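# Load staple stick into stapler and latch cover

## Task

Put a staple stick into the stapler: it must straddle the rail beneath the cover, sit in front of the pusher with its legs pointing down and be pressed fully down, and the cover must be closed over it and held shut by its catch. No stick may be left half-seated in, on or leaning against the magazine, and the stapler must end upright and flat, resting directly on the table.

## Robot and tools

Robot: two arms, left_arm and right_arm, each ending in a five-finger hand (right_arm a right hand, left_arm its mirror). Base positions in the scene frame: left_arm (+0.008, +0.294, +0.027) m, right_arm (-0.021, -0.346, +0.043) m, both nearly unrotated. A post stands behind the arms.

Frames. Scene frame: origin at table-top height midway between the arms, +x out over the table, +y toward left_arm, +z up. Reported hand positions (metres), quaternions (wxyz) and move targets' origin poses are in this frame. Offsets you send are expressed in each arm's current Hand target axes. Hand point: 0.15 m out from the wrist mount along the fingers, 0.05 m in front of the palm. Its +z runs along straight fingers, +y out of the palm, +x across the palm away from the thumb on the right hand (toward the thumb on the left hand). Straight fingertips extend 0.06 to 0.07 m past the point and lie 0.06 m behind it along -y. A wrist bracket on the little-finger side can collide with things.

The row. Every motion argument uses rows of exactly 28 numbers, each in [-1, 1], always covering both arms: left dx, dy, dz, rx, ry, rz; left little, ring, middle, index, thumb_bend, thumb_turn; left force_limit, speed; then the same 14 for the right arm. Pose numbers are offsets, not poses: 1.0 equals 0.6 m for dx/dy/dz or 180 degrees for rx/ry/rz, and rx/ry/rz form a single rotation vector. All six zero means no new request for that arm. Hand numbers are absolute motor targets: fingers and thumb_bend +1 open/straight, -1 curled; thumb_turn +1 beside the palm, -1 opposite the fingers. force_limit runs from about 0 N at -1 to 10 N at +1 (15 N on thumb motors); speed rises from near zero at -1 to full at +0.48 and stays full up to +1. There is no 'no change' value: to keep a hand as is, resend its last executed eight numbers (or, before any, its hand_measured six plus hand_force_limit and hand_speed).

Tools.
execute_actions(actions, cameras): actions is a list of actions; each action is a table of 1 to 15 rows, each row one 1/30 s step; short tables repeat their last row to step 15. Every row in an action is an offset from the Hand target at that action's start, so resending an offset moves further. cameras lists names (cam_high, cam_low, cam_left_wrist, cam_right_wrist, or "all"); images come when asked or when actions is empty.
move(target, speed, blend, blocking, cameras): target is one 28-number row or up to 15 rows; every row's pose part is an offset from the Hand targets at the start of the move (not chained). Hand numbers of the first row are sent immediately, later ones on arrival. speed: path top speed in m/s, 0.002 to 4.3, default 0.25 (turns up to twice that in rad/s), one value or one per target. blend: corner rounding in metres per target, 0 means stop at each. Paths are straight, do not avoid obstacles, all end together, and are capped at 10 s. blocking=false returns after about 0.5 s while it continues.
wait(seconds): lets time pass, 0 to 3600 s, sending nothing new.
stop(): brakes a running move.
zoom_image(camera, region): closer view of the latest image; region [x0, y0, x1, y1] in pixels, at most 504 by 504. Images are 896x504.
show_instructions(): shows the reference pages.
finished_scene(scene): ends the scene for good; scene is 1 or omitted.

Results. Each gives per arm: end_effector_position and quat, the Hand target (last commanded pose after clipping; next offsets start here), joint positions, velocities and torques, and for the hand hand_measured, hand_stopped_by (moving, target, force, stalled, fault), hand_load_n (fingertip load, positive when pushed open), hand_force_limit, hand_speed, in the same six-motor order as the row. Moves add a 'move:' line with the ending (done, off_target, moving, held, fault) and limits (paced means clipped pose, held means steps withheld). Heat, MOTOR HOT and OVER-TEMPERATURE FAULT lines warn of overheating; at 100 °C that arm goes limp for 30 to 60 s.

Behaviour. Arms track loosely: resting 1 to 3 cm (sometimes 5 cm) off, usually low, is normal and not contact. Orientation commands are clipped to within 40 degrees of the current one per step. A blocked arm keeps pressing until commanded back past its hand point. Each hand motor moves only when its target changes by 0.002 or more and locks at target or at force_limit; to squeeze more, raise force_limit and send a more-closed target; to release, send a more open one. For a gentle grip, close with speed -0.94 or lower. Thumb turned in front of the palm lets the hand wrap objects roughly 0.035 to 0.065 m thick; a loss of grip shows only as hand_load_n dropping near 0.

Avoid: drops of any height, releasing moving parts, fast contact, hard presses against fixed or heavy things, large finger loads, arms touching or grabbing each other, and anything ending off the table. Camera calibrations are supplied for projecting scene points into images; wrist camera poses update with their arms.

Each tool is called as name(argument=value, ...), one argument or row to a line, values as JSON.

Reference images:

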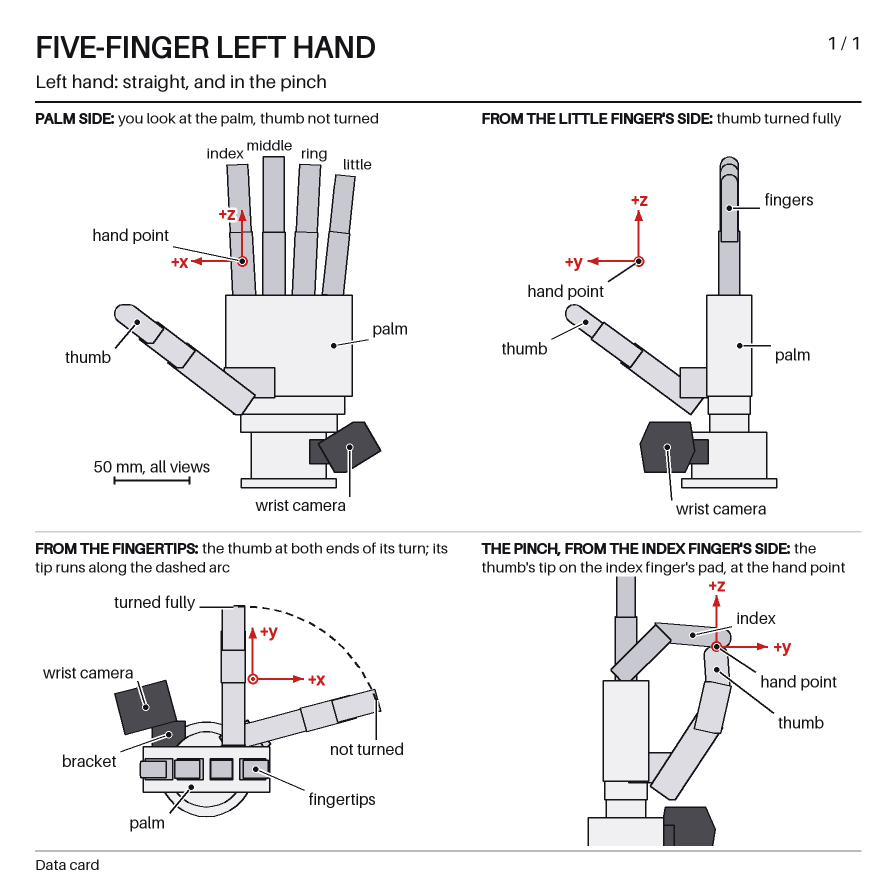

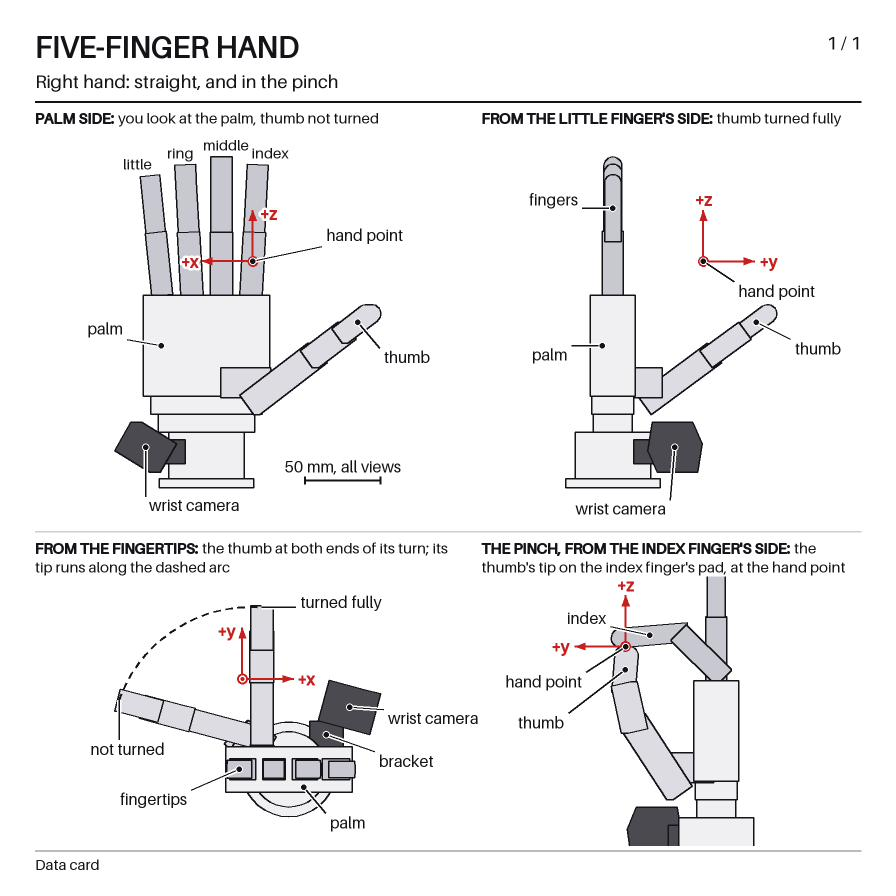

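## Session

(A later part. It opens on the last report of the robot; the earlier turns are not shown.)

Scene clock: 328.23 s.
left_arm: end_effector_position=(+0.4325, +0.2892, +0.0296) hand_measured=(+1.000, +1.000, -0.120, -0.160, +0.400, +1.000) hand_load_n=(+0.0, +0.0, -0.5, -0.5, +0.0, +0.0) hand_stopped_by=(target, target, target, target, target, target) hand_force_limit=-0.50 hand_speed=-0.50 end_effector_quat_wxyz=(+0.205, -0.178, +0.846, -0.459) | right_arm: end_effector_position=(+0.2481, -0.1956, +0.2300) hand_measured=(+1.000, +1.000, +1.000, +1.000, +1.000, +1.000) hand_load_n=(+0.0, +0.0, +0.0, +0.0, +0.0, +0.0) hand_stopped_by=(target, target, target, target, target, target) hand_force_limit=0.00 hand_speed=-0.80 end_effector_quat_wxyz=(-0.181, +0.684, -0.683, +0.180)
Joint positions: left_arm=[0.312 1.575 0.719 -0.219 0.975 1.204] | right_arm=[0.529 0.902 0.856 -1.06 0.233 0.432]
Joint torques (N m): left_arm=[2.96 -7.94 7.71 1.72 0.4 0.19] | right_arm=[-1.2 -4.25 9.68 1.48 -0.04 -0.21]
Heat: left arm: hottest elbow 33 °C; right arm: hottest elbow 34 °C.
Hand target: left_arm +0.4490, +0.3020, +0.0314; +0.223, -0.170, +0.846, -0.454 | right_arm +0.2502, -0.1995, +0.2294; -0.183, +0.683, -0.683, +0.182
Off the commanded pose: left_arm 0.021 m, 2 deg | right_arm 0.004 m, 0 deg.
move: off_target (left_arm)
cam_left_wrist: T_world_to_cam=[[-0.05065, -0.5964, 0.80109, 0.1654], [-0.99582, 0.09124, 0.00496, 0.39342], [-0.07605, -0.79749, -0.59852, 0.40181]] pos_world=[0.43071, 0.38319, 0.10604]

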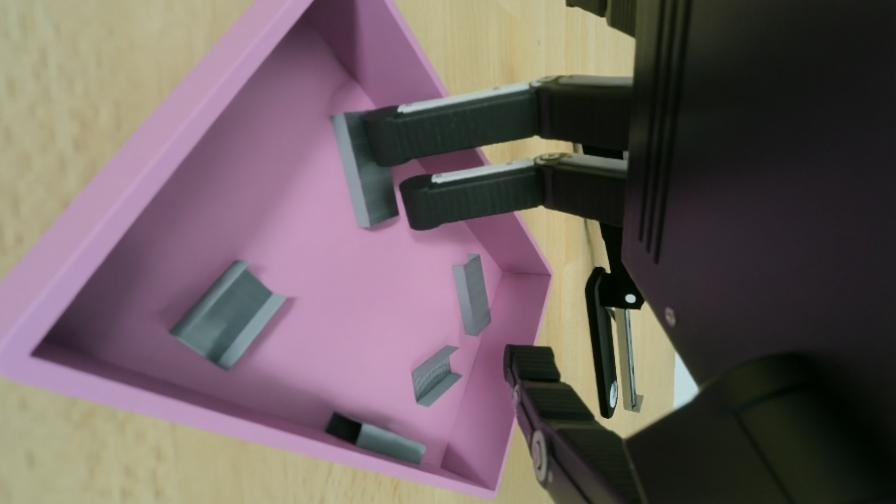

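move(
  target=[
    [0.0006,0.0102,0.0026,0,0,0,1,1,-0.12,-0.16,0.4,1,-0.5,-0.5,0,0,0,0,0,0,1,1,1,1,1,1,0,-0.8],
    [0.0669,0.0117,-0.0238,-0.025,-0.0938,-0.0544,1,1,-0.12,-0.16,0.4,1,-0.5,-0.5,0,0,0,0,0,0,1,1,1,1,1,1,0,-0.8],
  ],
  cameras=["cam_left_wrist"],
  speed=0.04,
)

zoom_image(
  camera="cam_left_wrist",
  region=[280, 60, 480, 260],
)

Scene clock: 334.40 s.
left_arm: end_effector_position=(+0.4134, +0.3047, +0.0272) hand_measured=(+1.000, +1.000, -0.120, -0.160, +0.400, +1.000) hand_load_n=(+0.0, +0.0, -0.5, +0.0, +0.0, +0.0) hand_stopped_by=(target, target, target, target, target, target) hand_force_limit=-0.50 hand_speed=-0.50 end_effector_quat_wxyz=(+0.310, -0.308, +0.803, -0.405) | right_arm: end_effector_position=(+0.2481, -0.1956, +0.2300) hand_measured=(+1.000, +1.000, +1.000, +1.000, +1.000, +1.000) hand_load_n=(+0.0, +0.0, +0.0, +0.0, +0.0, +0.0) hand_stopped_by=(target, target, target, target, target, target) hand_force_limit=0.00 hand_speed=-0.80 end_effector_quat_wxyz=(-0.181, +0.684, -0.683, +0.180)
Joint positions: left_arm=[0.308 1.431 0.46 0.272 0.728 0.797] | right_arm=[0.529 0.902 0.856 -1.06 0.233 0.432]
Joint torques (N m): left_arm=[0.44 -7.18 4.19 1.78 0.04 -0.23] | right_arm=[-1.32 -4.13 9.63 1.48 -0.02 -0.21]
Heat: left arm: hottest elbow 33 °C; right arm: hottest elbow 34 °C.
Hand target: left_arm +0.4070, +0.2959, +0.0235; +0.299, -0.314, +0.803, -0.408 | right_arm +0.2502, -0.1995, +0.2294; -0.183, +0.683, -0.683, +0.182
Off the commanded pose: left_arm 0.012 m, 1 deg | right_arm 0.004 m, 0 deg.
move: off_target (left_arm)
cam_left_wrist: T_world_to_cam=[[0.12316, -0.6134, 0.78011, 0.1096], [-0.96382, -0.26118, -0.0532, 0.46871], [0.23639, -0.74533, -0.62338, 0.26688]] pos_world=[0.37517, 0.38856, 0.1058]

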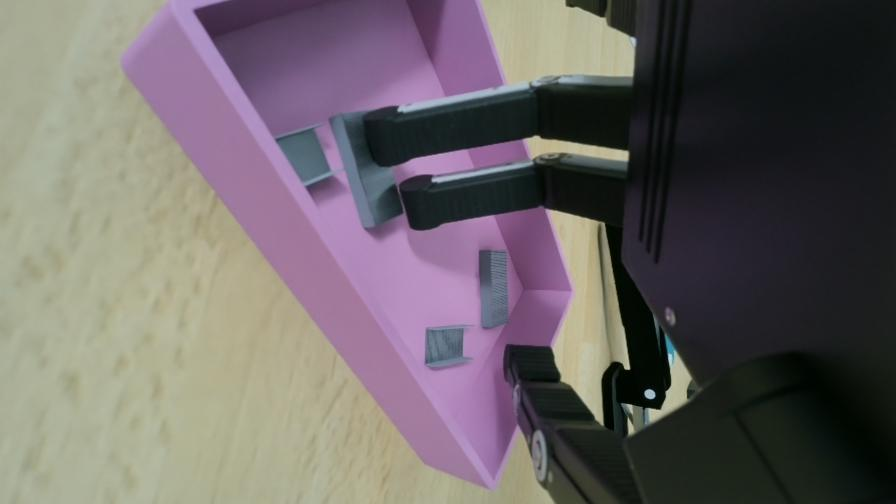

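Scaled by 2.520.

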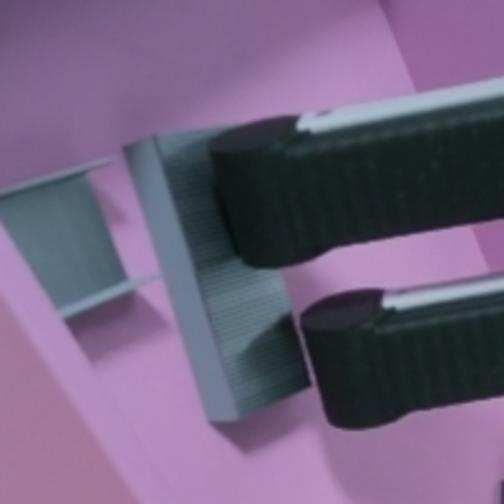

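move(
  target=[0.0174,-0.0071,0.0077,0,0,0,1,1,-0.12,-0.16,0.4,1,-0.5,-0.5,0,0,0,0,0,0,1,1,1,1,1,1,0,-0.8],
  cameras=["cam_left_wrist"],
  speed=0.04,
)

zoom_image(
  camera="cam_left_wrist",
  region=[280, 60, 480, 260],
)

Scene clock: 335.83 s.
left_arm: end_effector_position=(+0.4120, +0.2949, +0.0268) hand_measured=(+1.000, +1.000, -0.120, -0.160, +0.400, +1.000) hand_load_n=(+0.0, +0.0, -1.5, +0.0, +0.0, +0.0) hand_stopped_by=(target, target, target, target, target, target) hand_force_limit=-0.50 hand_speed=-0.50 end_effector_quat_wxyz=(+0.312, -0.309, +0.803, -0.403) | right_arm: end_effector_position=(+0.2481, -0.1956, +0.2300) hand_measured=(+1.000, +1.000, +1.000, +1.000, +1.000, +1.000) hand_load_n=(+0.0, +0.0, +0.0, +0.0, +0.0, +0.0) hand_stopped_by=(target, target, target, target, target, target) hand_force_limit=0.00 hand_speed=-0.80 end_effector_quat_wxyz=(-0.181, +0.684, -0.683, +0.180)
Joint positions: left_arm=[0.276 1.422 0.442 0.302 0.697 0.769] | right_arm=[0.529 0.902 0.856 -1.06 0.233 0.432]
Joint torques (N m): left_arm=[0.15 -6.77 4.27 1.81 0.11 -0.28] | right_arm=[-1.32 -4.37 9.62 1.5 -0.05 -0.19]
Heat: left arm: hottest elbow 33 °C; right arm: hottest elbow 34 °C.
Hand target: left_arm +0.4049, +0.2839, +0.0225; +0.299, -0.314, +0.803, -0.408 | right_arm +0.2502, -0.1995, +0.2294; -0.183, +0.683, -0.683, +0.182
Off the commanded pose: left_arm 0.014 m, 2 deg | right_arm 0.004 m, 0 deg.
move: off_target (left_arm)
cam_left_wrist: T_world_to_cam=[[0.12421, -0.61575, 0.77809, 0.10429], [-0.96235, -0.26584, -0.05675, 0.46564], [0.24179, -0.74174, -0.62558, 0.25647]] pos_world=[0.37314, 0.37824, 0.10572]

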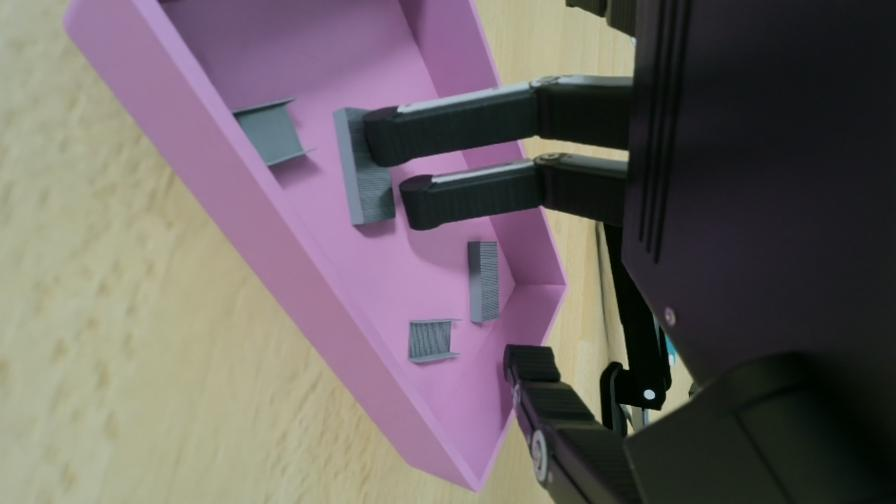

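Scaled by 2.520.

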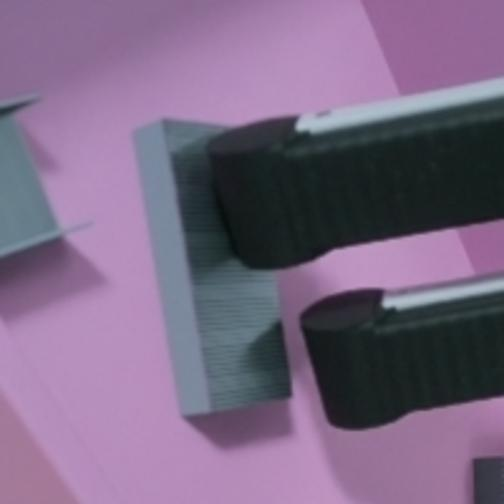

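move(
  target=[
    [-0.0105,-0.0393,-0.0227,0,0,0,1,1,-0.12,-0.16,0.4,1,-0.5,-0.5,0,0,0,0,0,0,1,1,1,1,1,1,0,-0.8],
    [-0.0745,-0.0377,-0.015,0.067,0.0423,0.1951,1,1,1,-0.04,0.36,-0.67,-0.5,-0.5,0,0,0,0,0,0,1,1,1,1,1,1,0,-0.8],
  ],
  cameras=["cam_left_wrist","cam_high"],
  speed=0.08,
)

zoom_image(
  camera="cam_left_wrist",
  region=[240, 60, 460, 280],
)

Scene clock: 346.87 s.
left_arm: end_effector_position=(+0.4192, +0.2998, +0.0504) hand_measured=(+1.000, +1.000, +1.000, -0.040, +0.360, -0.670) hand_load_n=(+0.0, +0.0, +0.0, +0.0, +0.0, +0.0) hand_stopped_by=(target, target, target, target, target, target) hand_force_limit=-0.50 hand_speed=-0.50 end_effector_quat_wxyz=(+0.375, -0.002, +0.833, -0.406) | right_arm: end_effector_position=(+0.2481, -0.1956, +0.2300) hand_measured=(+1.000, +1.000, +1.000, +1.000, +1.000, +1.000) hand_load_n=(+0.0, +0.0, +0.0, +0.0, +0.0, +0.0) hand_stopped_by=(target, target, target, target, target, target) hand_force_limit=0.00 hand_speed=-0.80 end_effector_quat_wxyz=(-0.181, +0.684, -0.683, +0.180)
Joint positions: left_arm=[0.346 1.409 0.498 0.084 1.014 1.488] | right_arm=[0.529 0.902 0.856 -1.06 0.233 0.432]
Joint torques (N m): left_arm=[2.84 -5.48 7.72 1.26 0.46 0.17] | right_arm=[-1.38 -4.19 9.58 1.5 -0.05 -0.19]
Heat: left arm: hottest elbow 33 °C; right arm: hottest elbow 34 °C.
Hand target: left_arm +0.4321, +0.3109, +0.0559; +0.385, +0.002, +0.832, -0.399 | right_arm +0.2502, -0.1995, +0.2294; -0.183, +0.683, -0.683, +0.182
Off the commanded pose: left_arm 0.018 m, 1 deg | right_arm 0.004 m, 0 deg.
move: off_target (left_arm); target 2's new numbers were sent with left_arm's hand 0.018 m and 2 deg from that target
cam_left_wrist: T_world_to_cam=[[-0.43209, -0.71503, 0.54957, 0.36261], [-0.891, 0.2443, -0.38268, 0.30886], [0.13937, -0.65502, -0.74265, 0.29594]] pos_world=[0.39063, 0.37767, 0.13869]
Images, in order (width x height): cam_high 896x504, cam_left_wrist 896x504.

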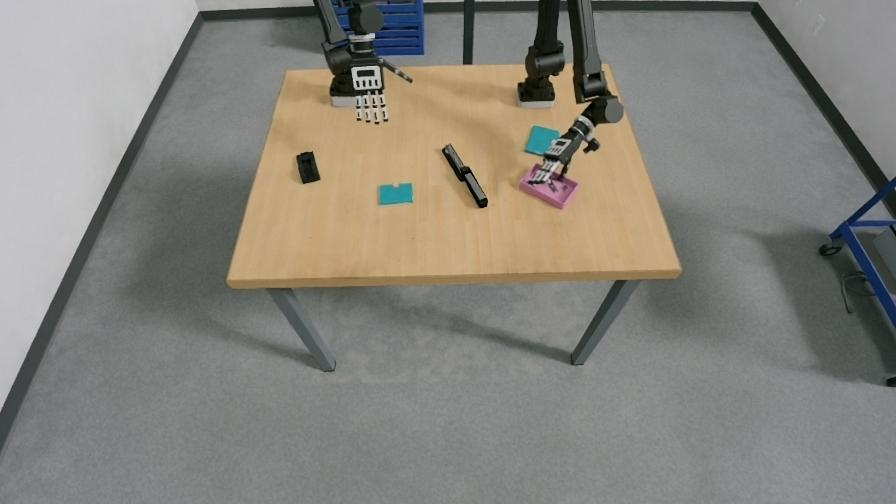

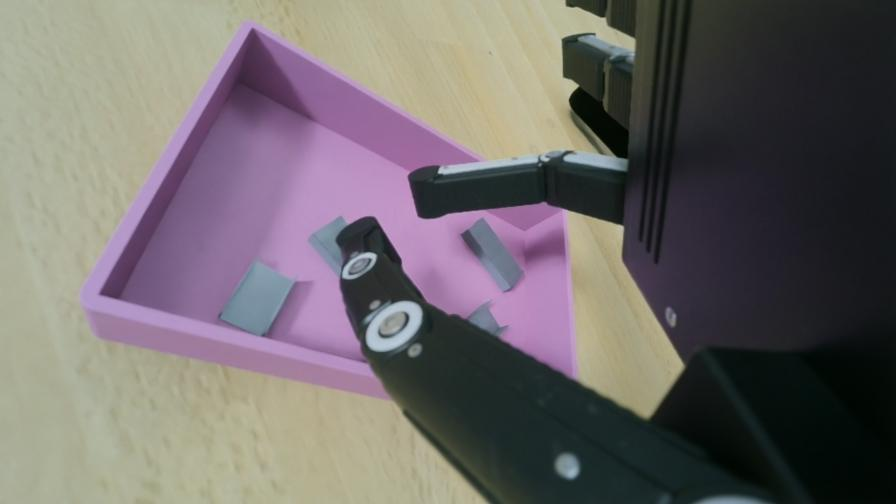

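Scaled by 2.291.

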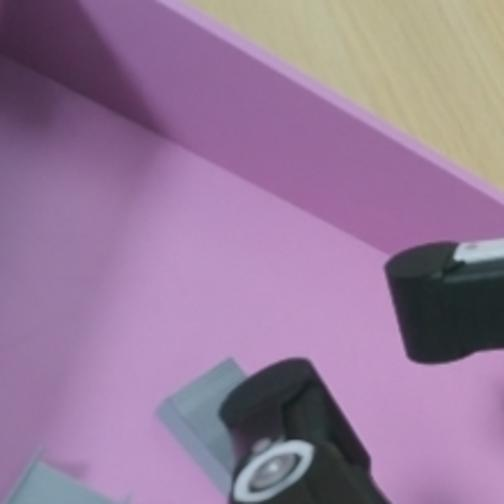

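move(
  target=[0,0,0,0,0,0,1,1,1,-0.04,0.36,1,-0.5,0,0,0,0,0,0,0,1,1,1,1,1,1,0,-0.8],
  cameras=["cam_left_wrist"],
  speed=0.08,
)

zoom_image(
  camera="cam_left_wrist",
  region=[260, 160, 460, 360],
)

Scene clock: 348.67 s.
left_arm: end_effector_position=(+0.4192, +0.2997, +0.0504) hand_measured=(+1.000, +1.000, +1.000, -0.040, +0.360, +1.000) hand_load_n=(+0.0, +0.0, +0.0, +0.0, +0.0, +0.0) hand_stopped_by=(target, target, target, target, target, target) hand_force_limit=-0.50 hand_speed=0.00 end_effector_quat_wxyz=(+0.375, -0.001, +0.833, -0.406) | right_arm: end_effector_position=(+0.2481, -0.1956, +0.2300) hand_measured=(+1.000, +1.000, +1.000, +1.000, +1.000, +1.000) hand_load_n=(+0.0, +0.0, +0.0, +0.0, +0.0, -0.5) hand_stopped_by=(target, target, target, target, target, target) hand_force_limit=0.00 hand_speed=-0.80 end_effector_quat_wxyz=(-0.181, +0.684, -0.683, +0.180)
Joint positions: left_arm=[0.346 1.409 0.498 0.084 1.014 1.489] | right_arm=[0.529 0.902 0.856 -1.06 0.233 0.432]
Joint torques (N m): left_arm=[2.61 -5.71 7.72 1.25 0.46 0.16] | right_arm=[-1.2 -4.13 9.7 1.47 -0.03 -0.21]
Heat: left arm: hottest elbow 33 °C; right arm: hottest elbow 34 °C.
Hand target: left_arm +0.4321, +0.3109, +0.0559; +0.385, +0.002, +0.832, -0.400 | right_arm +0.2502, -0.1995, +0.2294; -0.183, +0.683, -0.683, +0.182
Off the commanded pose: left_arm 0.018 m, 1 deg | right_arm 0.004 m, 0 deg.
move: done
cam_left_wrist: T_world_to_cam=[[-0.43281, -0.71491, 0.54916, 0.36284], [-0.89065, 0.24493, -0.38309, 0.30856], [0.13937, -0.65491, -0.74274, 0.29585]] pos_world=[0.39063, 0.37757, 0.13869]

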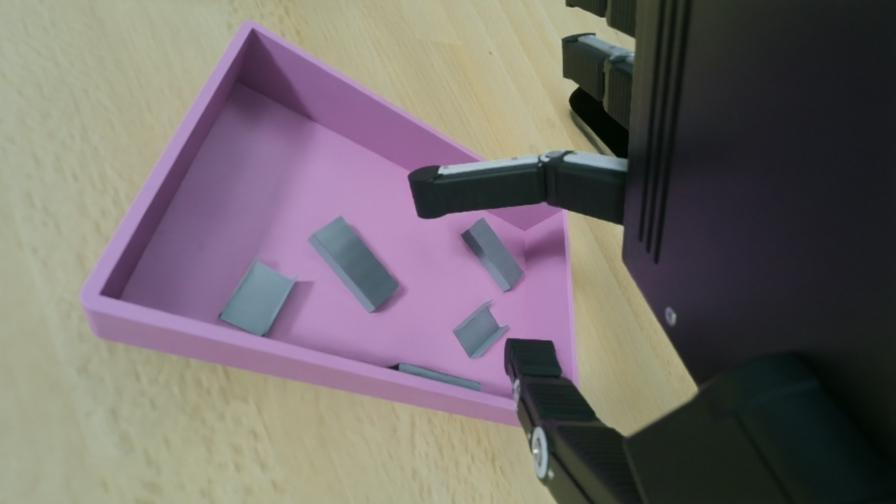

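Scaled by 2.520.

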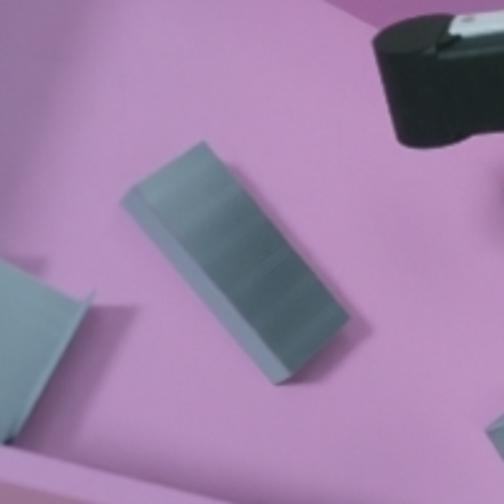

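move(
  target=[0.0032,0.0013,-0.0077,0.025,0.0258,0.0149,1,1,1,-0.04,0.36,-0.67,-0.5,0,0,0,0,0,0,0,1,1,1,1,1,1,0,-0.8],
  cameras=["cam_left_wrist"],
  speed=0.08,
)

zoom_image(
  camera="cam_left_wrist",
  region=[260, 120, 500, 340],
)

Scene clock: 351.73 s.
left_arm: end_effector_position=(+0.4154, +0.3025, +0.0509) hand_measured=(+1.000, +1.000, +1.000, -0.040, +0.360, -0.670) hand_load_n=(+0.0, +0.0, +0.0, +0.0, +0.0, +0.0) hand_stopped_by=(target, target, target, target, target, target) hand_force_limit=-0.50 hand_speed=0.00 end_effector_quat_wxyz=(+0.350, +0.049, +0.832, -0.429) | right_arm: end_effector_position=(+0.2481, -0.1956, +0.2300) hand_measured=(+1.000, +1.000, +1.000, +1.000, +1.000, +1.000) hand_load_n=(+0.0, +0.0, +0.0, +0.0, +0.0, +0.0) hand_stopped_by=(target, target, target, target, target, target) hand_force_limit=0.00 hand_speed=-0.80 end_effector_quat_wxyz=(-0.181, +0.684, -0.683, +0.180)
Joint positions: left_arm=[0.384 1.447 0.582 -0.191 1.109 1.751] | right_arm=[0.529 0.902 0.856 -1.06 0.233 0.432]
Joint torques (N m): left_arm=[2.96 -6.24 7.71 0.85 0.6 0.2] | right_arm=[-1.14 -4.25 9.55 1.5 -0.04 -0.19]
Heat: left arm: hottest elbow 33 °C; right arm: hottest elbow 34 °C.
Hand target: left_arm +0.4281, +0.3140, +0.0560; +0.360, +0.053, +0.830, -0.422 | right_arm +0.2502, -0.1995, +0.2294; -0.183, +0.683, -0.683, +0.182
Off the commanded pose: left_arm 0.018 m, 1 deg | right_arm 0.004 m, 0 deg.
move: off_target (left_arm)
cam_left_wrist: T_world_to_cam=[[-0.51565, -0.65654, 0.55051, 0.37962], [-0.85477, 0.34997, -0.38326, 0.25798], [0.05897, -0.66819, -0.74165, 0.33599]] pos_world=[0.39645, 0.38346, 0.13908]

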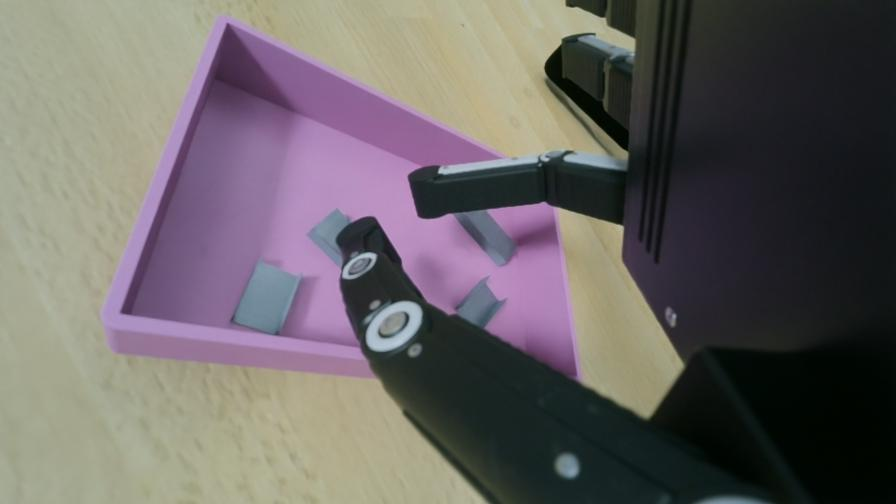

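Scaled by 2.100.

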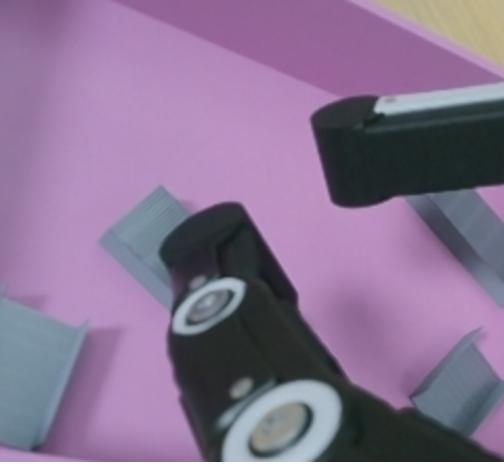

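move(
  target=[0.0182,0.0188,0.0109,0,0,0,1,1,1,-0.04,0.36,-0.67,-0.5,0,0,0,0,0,0,0,1,1,1,1,1,1,0,-0.8],
  cameras=["cam_left_wrist"],
  speed=0.06,
)

zoom_image(
  camera="cam_left_wrist",
  region=[260, 120, 500, 340],
)

Scene clock: 353.33 s.
left_arm: end_effector_position=(+0.4179, +0.3036, +0.0367) hand_measured=(+1.000, +1.000, +1.000, -0.040, +0.360, -0.670) hand_load_n=(+0.0, +0.0, +0.0, +0.0, +0.0, +0.5) hand_stopped_by=(target, target, target, target, target, target) hand_force_limit=-0.50 hand_speed=0.00 end_effector_quat_wxyz=(+0.347, +0.048, +0.832, -0.430) | right_arm: end_effector_position=(+0.2481, -0.1956, +0.2300) hand_measured=(+1.000, +1.000, +1.000, +1.000, +1.000, +1.000) hand_load_n=(+0.0, +0.0, +0.0, +0.0, +0.0, +0.0) hand_stopped_by=(target, target, target, target, target, target) hand_force_limit=0.00 hand_speed=-0.80 end_effector_quat_wxyz=(-0.181, +0.684, -0.683, +0.180)
Joint positions: left_arm=[0.384 1.497 0.582 -0.15 1.11 1.754] | right_arm=[0.529 0.902 0.856 -1.06 0.233 0.432]
Joint torques (N m): left_arm=[2.78 -6.42 6.43 1.69 0.58 0.18] | right_arm=[-1.32 -4.31 9.69 1.47 -0.04 -0.2]
Heat: left arm: hottest elbow 33 °C; right arm: hottest elbow 34 °C.
Hand target: left_arm +0.4281, +0.3139, +0.0390; +0.360, +0.053, +0.830, -0.422 | right_arm +0.2502, -0.1995, +0.2294; -0.183, +0.683, -0.683, +0.182
Off the commanded pose: left_arm 0.015 m, 2 deg | right_arm 0.004 m, 0 deg.
move: off_target (left_arm)
cam_left_wrist: T_world_to_cam=[[-0.51338, -0.65466, 0.55485, 0.3878], [-0.85647, 0.35028, -0.37916, 0.25477], [0.05387, -0.66987, -0.74052, 0.32862]] pos_world=[0.39958, 0.38477, 0.12478]

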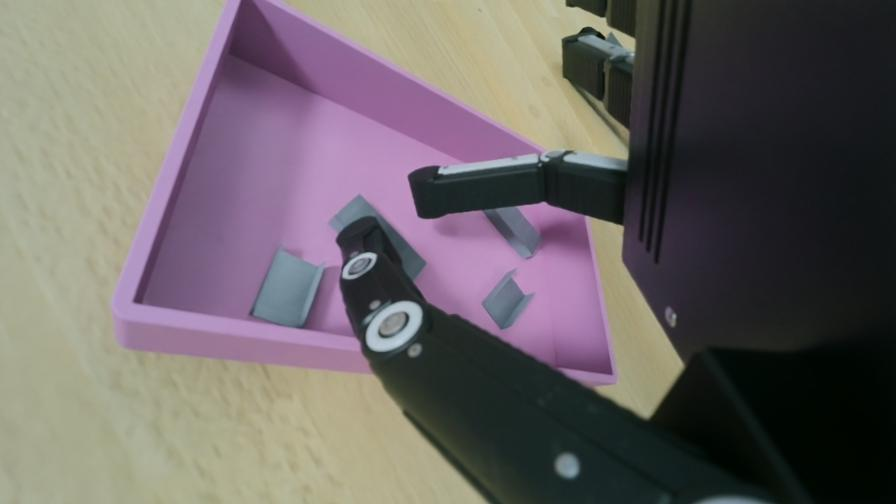

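Scaled by 2.100.

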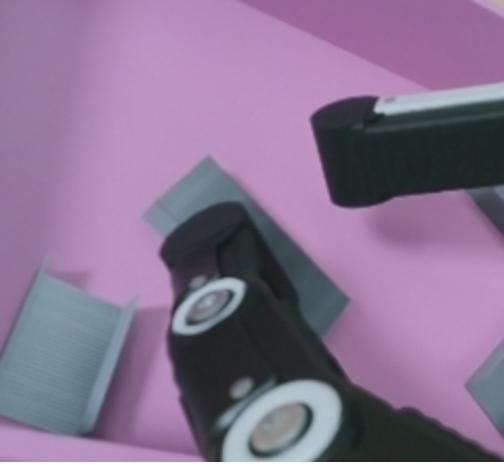

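move(
  target=[0.0241,0.0038,0.0052,0,0,0,1,1,1,-0.04,0.36,-0.67,-0.5,0,0,0,0,0,0,0,1,1,1,1,1,1,0,-0.8],
  cameras=["cam_left_wrist"],
  speed=0.06,
)

zoom_image(
  camera="cam_left_wrist",
  region=[260, 120, 500, 340],
)

Scene clock: 354.47 s.
left_arm: end_effector_position=(+0.4191, +0.3041, +0.0310) hand_measured=(+1.000, +1.000, +1.000, -0.040, +0.360, -0.670) hand_load_n=(+0.0, +0.0, +0.0, +0.0, +0.0, +0.0) hand_stopped_by=(target, target, target, target, target, target) hand_force_limit=-0.50 hand_speed=0.00 end_effector_quat_wxyz=(+0.356, +0.054, +0.830, -0.426) | right_arm: end_effector_position=(+0.2481, -0.1956, +0.2300) hand_measured=(+1.000, +1.000, +1.000, +1.000, +1.000, +1.000) hand_load_n=(+0.0, +0.0, +0.0, +0.0, +0.0, +0.0) hand_stopped_by=(target, target, target, target, target, target) hand_force_limit=0.00 hand_speed=-0.80 end_effector_quat_wxyz=(-0.181, +0.684, -0.683, +0.180)
Joint positions: left_arm=[0.384 1.514 0.567 -0.096 1.11 1.754] | right_arm=[0.529 0.902 0.856 -1.06 0.233 0.432]
Joint torques (N m): left_arm=[2.73 -6.71 4.97 1.73 0.54 0.14] | right_arm=[-1.08 -4.13 9.68 1.47 -0.04 -0.2]
Heat: left arm: hottest elbow 33 °C; right arm: hottest elbow 34 °C.
Hand target: left_arm +0.4201, +0.3099, +0.0269; +0.360, +0.053, +0.830, -0.422 | right_arm +0.2502, -0.1995, +0.2294; -0.183, +0.683, -0.683, +0.182
Off the commanded pose: left_arm 0.007 m, 1 deg | right_arm 0.004 m, 0 deg.
move: done
cam_left_wrist: T_world_to_cam=[[-0.52495, -0.65936, 0.5382, 0.39866], [-0.84828, 0.35364, -0.39415, 0.24944], [0.06956, -0.66346, -0.74497, 0.31618]] pos_world=[0.39888, 0.38443, 0.11931]

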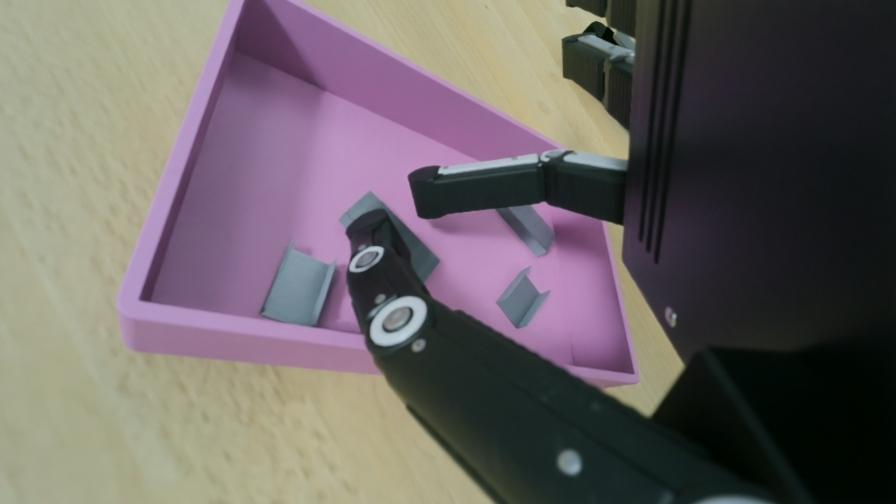

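Scaled by 2.100.

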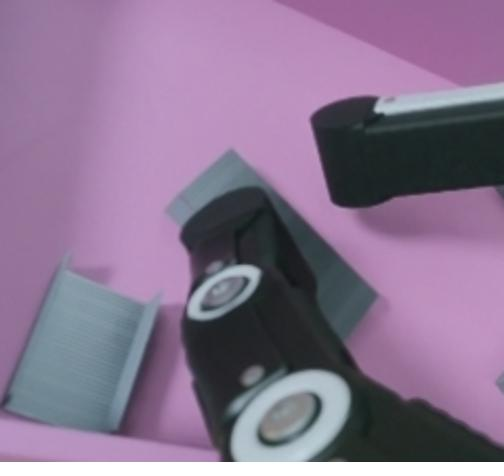

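move(
  target=[0.0015,-0.0115,-0.0172,0,0,0,1,1,1,0.06,0.36,-0.67,-0.5,0,0,0,0,0,0,0,1,1,1,1,1,1,0,-0.8],
  cameras=["cam_left_wrist"],
  speed=0.06,
)

zoom_image(
  camera="cam_left_wrist",
  region=[260, 120, 500, 340],
)

Scene clock: 357.13 s.
left_arm: end_effector_position=(+0.4101, +0.3059, +0.0293) hand_measured=(+1.000, +1.000, +1.000, +0.060, +0.360, -0.670) hand_load_n=(+0.0, +0.0, -0.5, +0.0, -0.5, +0.0) hand_stopped_by=(target, target, target, target, target, target) hand_force_limit=-0.50 hand_speed=0.00 end_effector_quat_wxyz=(+0.351, +0.050, +0.831, -0.429) | right_arm: end_effector_position=(+0.2481, -0.1956, +0.2300) hand_measured=(+1.000, +1.000, +1.000, +1.000, +1.000, +1.000) hand_load_n=(+0.0, +0.0, +0.0, +0.0, +0.0, +0.0) hand_stopped_by=(target, target, target, target, target, target) hand_force_limit=0.00 hand_speed=-0.80 end_effector_quat_wxyz=(-0.181, +0.684, -0.683, +0.180)
Joint positions: left_arm=[0.4 1.506 0.56 -0.14 1.119 1.787] | right_arm=[0.529 0.902 0.856 -1.06 0.233 0.432]
Joint torques (N m): left_arm=[3.08 -8.94 4.86 0.79 0.58 0.17] | right_arm=[-1.2 -4.01 9.65 1.43 -0.04 -0.2]
Heat: left arm: hottest elbow 33 °C; right arm: hottest elbow 34 °C.
Hand target: left_arm +0.4110, +0.3129, +0.0349; +0.360, +0.053, +0.830, -0.422 | right_arm +0.2502, -0.1995, +0.2294; -0.183, +0.683, -0.683, +0.182
Off the commanded pose: left_arm 0.009 m, 1 deg | right_arm 0.004 m, 0 deg.
move: done
cam_left_wrist: T_world_to_cam=[[-0.51883, -0.65574, 0.54848, 0.39206], [-0.85278, 0.35207, -0.38577, 0.24263], [0.05986, -0.66788, -0.74186, 0.32205]] pos_world=[0.39104, 0.38675, 0.11749]

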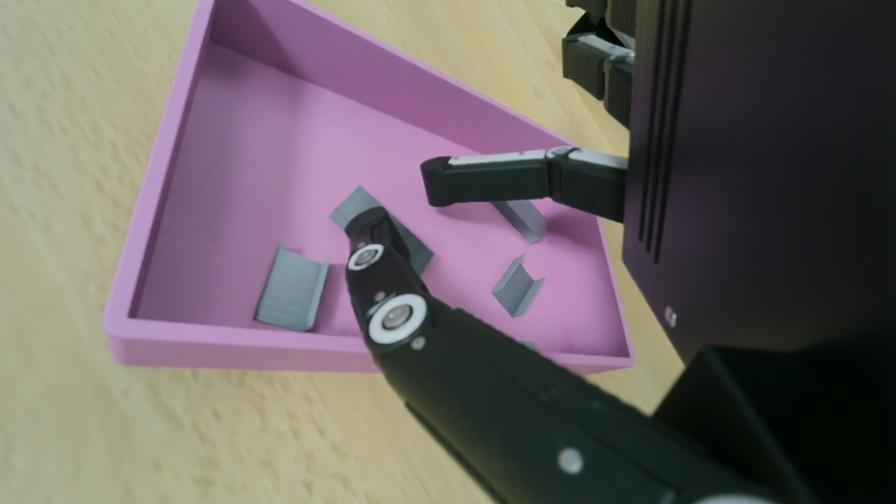

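Scaled by 2.100.

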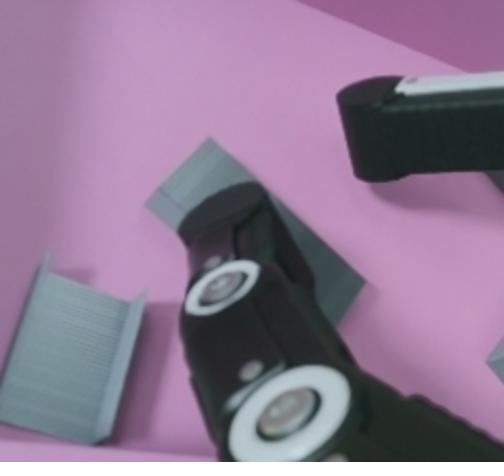

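move(
  target=[
    [-0.0214,-0.0221,-0.0128,0,0,0,1,1,1,0.06,0.36,-0.67,-0.5,0,0,0,0,0,0,0,1,1,1,1,1,1,0,-0.8],
    [-0.018,-0.0203,-0.0215,-0.0121,-0.0125,-0.0072,1,1,1,0.06,0.36,-0.67,-0.5,0,0,0,0,0,0,0,1,1,1,1,1,1,0,-0.8],
  ],
  cameras=["cam_left_wrist"],
  speed=0.06,
)

zoom_image(
  camera="cam_left_wrist",
  region=[260, 120, 500, 340],
)

Scene clock: 360.23 s.
left_arm: end_effector_position=(+0.4041, +0.3094, +0.0480) hand_measured=(+1.000, +1.000, +1.000, +0.060, +0.360, -0.670) hand_load_n=(+0.0, +0.0, +0.0, +0.0, +0.0, +0.0) hand_stopped_by=(target, target, target, target, target, target) hand_force_limit=-0.50 hand_speed=0.00 end_effector_quat_wxyz=(+0.362, +0.034, +0.833, -0.417) | right_arm: end_effector_position=(+0.2481, -0.1956, +0.2300) hand_measured=(+1.000, +1.000, +1.000, +1.000, +1.000, +1.000) hand_load_n=(+0.0, +0.0, +0.0, +0.0, -0.5, +0.0) hand_stopped_by=(target, target, target, target, target, target) hand_force_limit=0.00 hand_speed=-0.80 end_effector_quat_wxyz=(-0.181, +0.684, -0.683, +0.180)
Joint positions: left_arm=[0.408 1.416 0.532 -0.137 1.096 1.722] | right_arm=[0.529 0.902 0.856 -1.06 0.233 0.432]
Joint torques (N m): left_arm=[2.73 -8.29 5.42 1.87 0.45 -0.17] | right_arm=[-1.32 -4.31 9.7 1.48 -0.04 -0.2]
Heat: left arm: hottest elbow 33 °C; right arm: hottest elbow 34 °C.
Hand target: left_arm +0.4071, +0.3171, +0.0550; +0.373, +0.028, +0.831, -0.411 | right_arm +0.2502, -0.1995, +0.2294; -0.183, +0.683, -0.683, +0.182
Off the commanded pose: left_arm 0.011 m, 2 deg | right_arm 0.004 m, 0 deg.
move: off_target (left_arm)
cam_left_wrist: T_world_to_cam=[[-0.49153, -0.6826, 0.5408, 0.37878], [-0.86593, 0.31714, -0.38676, 0.2596], [0.09249, -0.6584, -0.74697, 0.32271]] pos_world=[0.38113, 0.38869, 0.13662]

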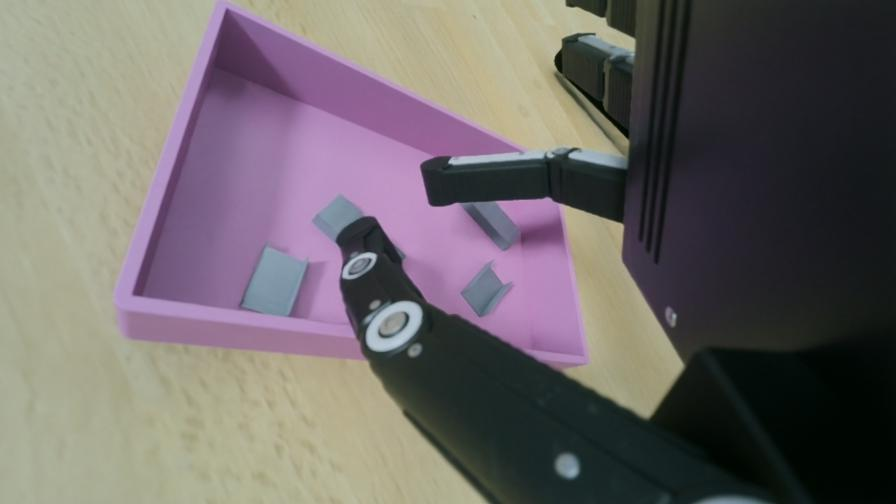

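Scaled by 2.100.

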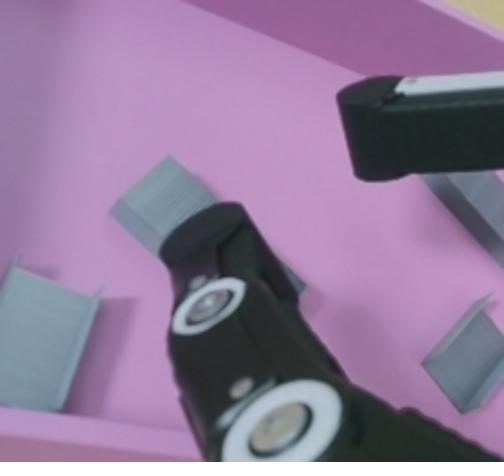

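move(
  target=[0.0193,0.0199,0.0115,0,0,0,1,1,1,0.06,0.36,-0.67,-0.5,0,0,0,0,0,0,0,1,1,1,1,1,1,0,-0.8],
  cameras=["cam_left_wrist"],
  speed=0.05,
)

zoom_image(
  camera="cam_left_wrist",
  region=[260, 120, 500, 340],
)

Scene clock: 361.97 s.
left_arm: end_effector_position=(+0.4064, +0.3105, +0.0400) hand_measured=(+1.000, +1.000, +1.000, +0.060, +0.360, -0.670) hand_load_n=(+0.0, +0.0, +0.0, +0.0, +0.0, +0.0) hand_stopped_by=(target, target, target, target, target, target) hand_force_limit=-0.50 hand_speed=0.00 end_effector_quat_wxyz=(+0.372, +0.041, +0.831, -0.412) | right_arm: end_effector_position=(+0.2481, -0.1956, +0.2300) hand_measured=(+1.000, +1.000, +1.000, +1.000, +1.000, +1.000) hand_load_n=(+0.0, +0.0, +0.0, +0.0, +0.0, -0.5) hand_stopped_by=(target, target, target, target, target, target) hand_force_limit=0.00 hand_speed=-0.80 end_effector_quat_wxyz=(-0.181, +0.684, -0.683, +0.180)
Joint positions: left_arm=[0.408 1.443 0.515 -0.065 1.095 1.721] | right_arm=[0.529 0.902 0.856 -1.06 0.233 0.432]
Joint torques (N m): left_arm=[2.9 -5.66 5.2 1.94 0.44 -0.16] | right_arm=[-1.44 -4.01 9.66 1.43 -0.03 -0.19]
Heat: left arm: hottest elbow 33 °C; right arm: hottest elbow 34 °C.
Hand target: left_arm +0.4069, +0.3170, +0.0368; +0.373, +0.028, +0.831, -0.412 | right_arm +0.2502, -0.1995, +0.2294; -0.183, +0.683, -0.683, +0.182
Off the commanded pose: left_arm 0.007 m, 2 deg | right_arm 0.004 m, 0 deg.
move: done
cam_left_wrist: T_world_to_cam=[[-0.50452, -0.68876, 0.52065, 0.39289], [-0.85615, 0.32108, -0.40487, 0.25368], [0.11169, -0.65002, -0.75167, 0.30705]] pos_world=[0.38111, 0.38874, 0.12895]

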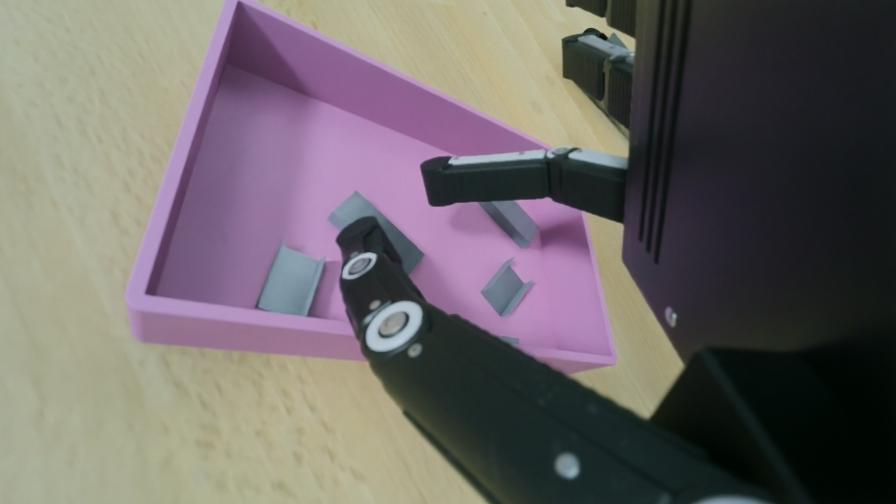

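Scaled by 2.100.

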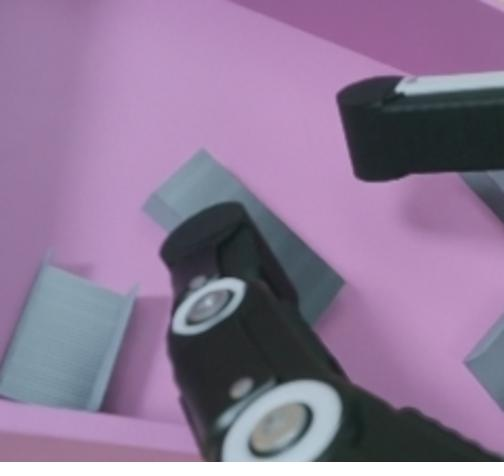

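move(
  target=[0.0248,0.0127,0.006,0,0,0,1,1,1,0.06,0.36,-0.67,-0.5,0,0,0,0,0,0,0,1,1,1,1,1,1,0,-0.8],
  cameras=["cam_left_wrist"],
  speed=0.05,
)

zoom_image(
  camera="cam_left_wrist",
  region=[260, 120, 500, 340],
)

Scene clock: 372.77 s.
left_arm: end_effector_position=(+0.4066, +0.3112, +0.0333) hand_measured=(+1.000, +1.000, +1.000, +0.060, +0.360, -0.670) hand_load_n=(+0.0, +0.0, +0.0, +0.0, -1.5, -1.5) hand_stopped_by=(target, target, target, target, target, target) hand_force_limit=-0.50 hand_speed=0.00 end_effector_quat_wxyz=(+0.382, +0.047, +0.827, -0.410) | right_arm: end_effector_position=(+0.2481, -0.1956, +0.2300) hand_measured=(+1.000, +1.000, +1.000, +1.000, +1.000, +1.000) hand_load_n=(+0.0, +0.0, +0.0, +0.0, -0.5, +0.0) hand_stopped_by=(target, target, target, target, target, target) hand_force_limit=0.00 hand_speed=-0.80 end_effector_quat_wxyz=(-0.181, +0.684, -0.683, +0.180)
Joint positions: left_arm=[0.412 1.466 0.496 0.001 1.103 1.721] | right_arm=[0.529 0.902 0.856 -1.06 0.233 0.432]
Joint torques (N m): left_arm=[2.67 -4.54 4.33 1.74 0.21 -0.1] | right_arm=[-1.26 -4.31 9.62 1.51 -0.04 -0.22]
Heat: left arm: hottest elbow 33 °C; right arm: hottest elbow 34 °C.
Hand target: left_arm +0.4012, +0.3157, +0.0209; +0.373, +0.028, +0.831, -0.411 | right_arm +0.2502, -0.1995, +0.2294; -0.183, +0.683, -0.683, +0.182
Off the commanded pose: left_arm 0.014 m, 2 deg | right_arm 0.004 m, 0 deg.
move: off_target (left_arm)
cam_left_wrist: T_world_to_cam=[[-0.5164, -0.69062, 0.50633, 0.40281], [-0.84649, 0.3222, -0.42385, 0.24729], [0.12958, -0.64748, -0.75099, 0.29439]] pos_world=[0.37919, 0.38912, 0.12195]

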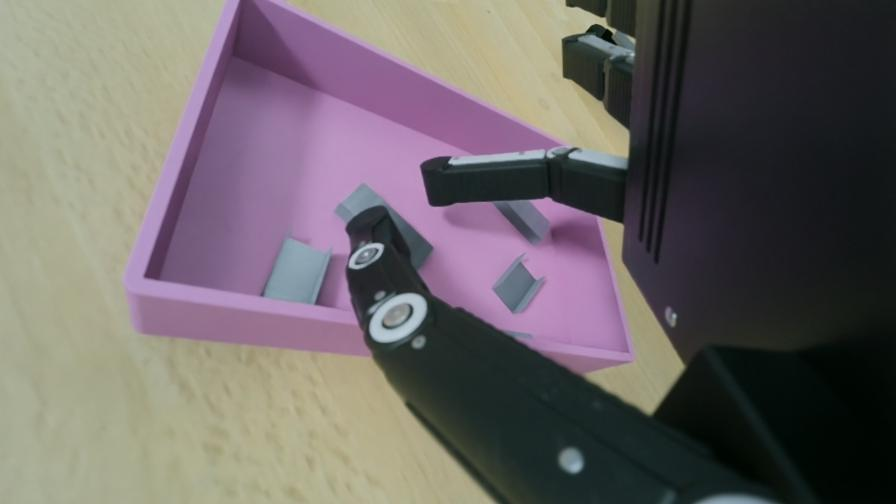

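Scaled by 2.100.

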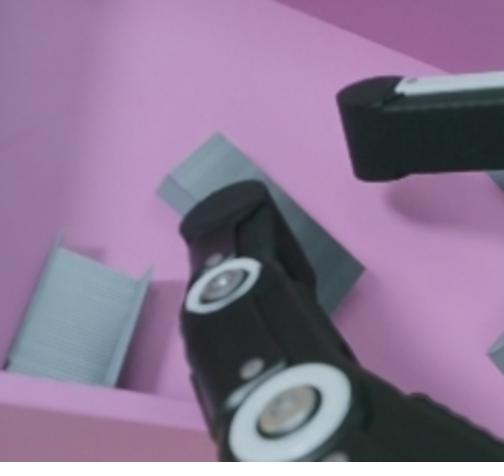

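move(
  target=[
    [-0.0214,-0.0221,-0.0128,0,0,0,1,1,1,0.06,0.36,-0.67,-0.5,0,0,0,0,0,0,0,1,1,1,1,1,1,0,-0.8],
    [-0.0385,-0.0225,-0.0103,0,0,0,1,1,1,-0.24,0.36,1,-0.5,0,0,0,0,0,0,0,1,1,1,1,1,1,0,-0.8],
  ],
  cameras=["cam_left_wrist"],
  speed=0.06,
)

zoom_image(
  camera="cam_left_wrist",
  region=[260, 120, 500, 340],
)

Scene clock: 376.27 s.
left_arm: end_effector_position=(+0.4042, +0.3115, +0.0410) hand_measured=(+1.000, +1.000, +1.000, -0.240, +0.360, +1.000) hand_load_n=(+0.0, -0.5, +0.0, +0.0, +0.0, -0.5) hand_stopped_by=(target, target, target, target, target, target) hand_force_limit=-0.50 hand_speed=0.00 end_effector_quat_wxyz=(+0.369, +0.035, +0.832, -0.413) | right_arm: end_effector_position=(+0.2481, -0.1956, +0.2300) hand_measured=(+1.000, +1.000, +1.000, +1.000, +1.000, +1.000) hand_load_n=(+0.0, +0.0, +0.0, +0.0, +0.0, +0.0) hand_stopped_by=(target, target, target, target, target, target) hand_force_limit=0.00 hand_speed=-0.80 end_effector_quat_wxyz=(-0.181, +0.684, -0.683, +0.180)
Joint positions: left_arm=[0.412 1.434 0.514 -0.078 1.094 1.714] | right_arm=[0.529 0.902 0.856 -1.06 0.233 0.432]
Joint torques (N m): left_arm=[2.26 -6.95 6.31 0.94 0.43 -0.17] | right_arm=[-1.2 -4.25 9.65 1.44 -0.05 -0.2]
Heat: left arm: hottest elbow 33 °C; right arm: hottest elbow 34 °C.
Hand target: left_arm +0.4092, +0.3171, +0.0470; +0.372, +0.028, +0.831, -0.412 | right_arm +0.2502, -0.1995, +0.2294; -0.183, +0.683, -0.683, +0.182
Off the commanded pose: left_arm 0.010 m, 1 deg | right_arm 0.004 m, 0 deg.
move: done; target 2's new numbers were sent with left_arm's hand 0.019 m and 1 deg from that target
cam_left_wrist: T_world_to_cam=[[-0.49361, -0.69013, 0.52921, 0.38755], [-0.8628, 0.31221, -0.39762, 0.25711], [0.10919, -0.65287, -0.74956, 0.31058]] pos_world=[0.37922, 0.38996, 0.12994]

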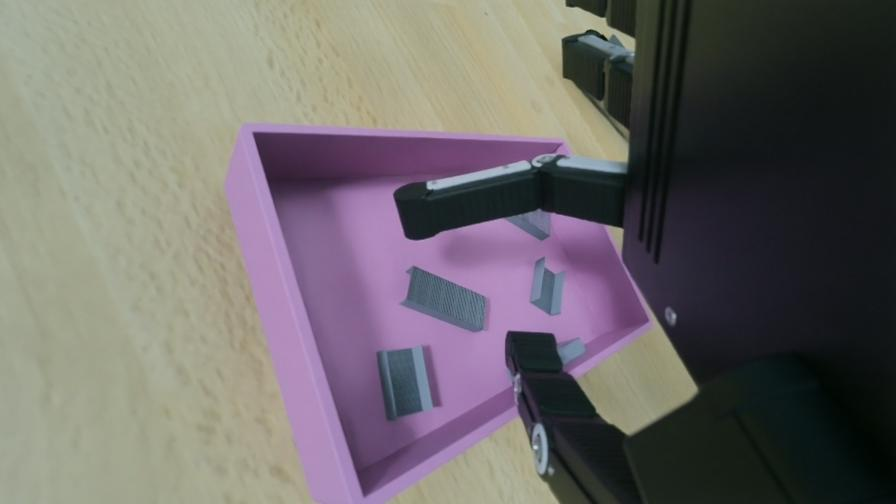

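Scaled by 2.100.

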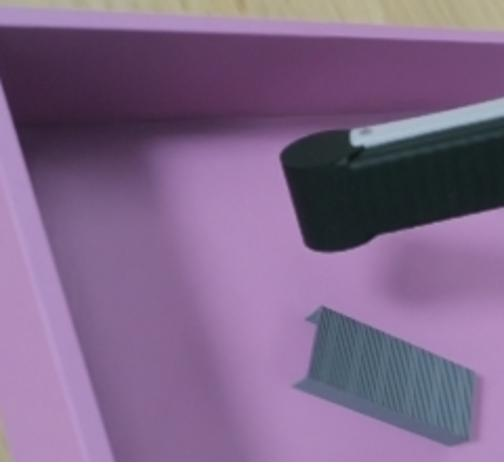

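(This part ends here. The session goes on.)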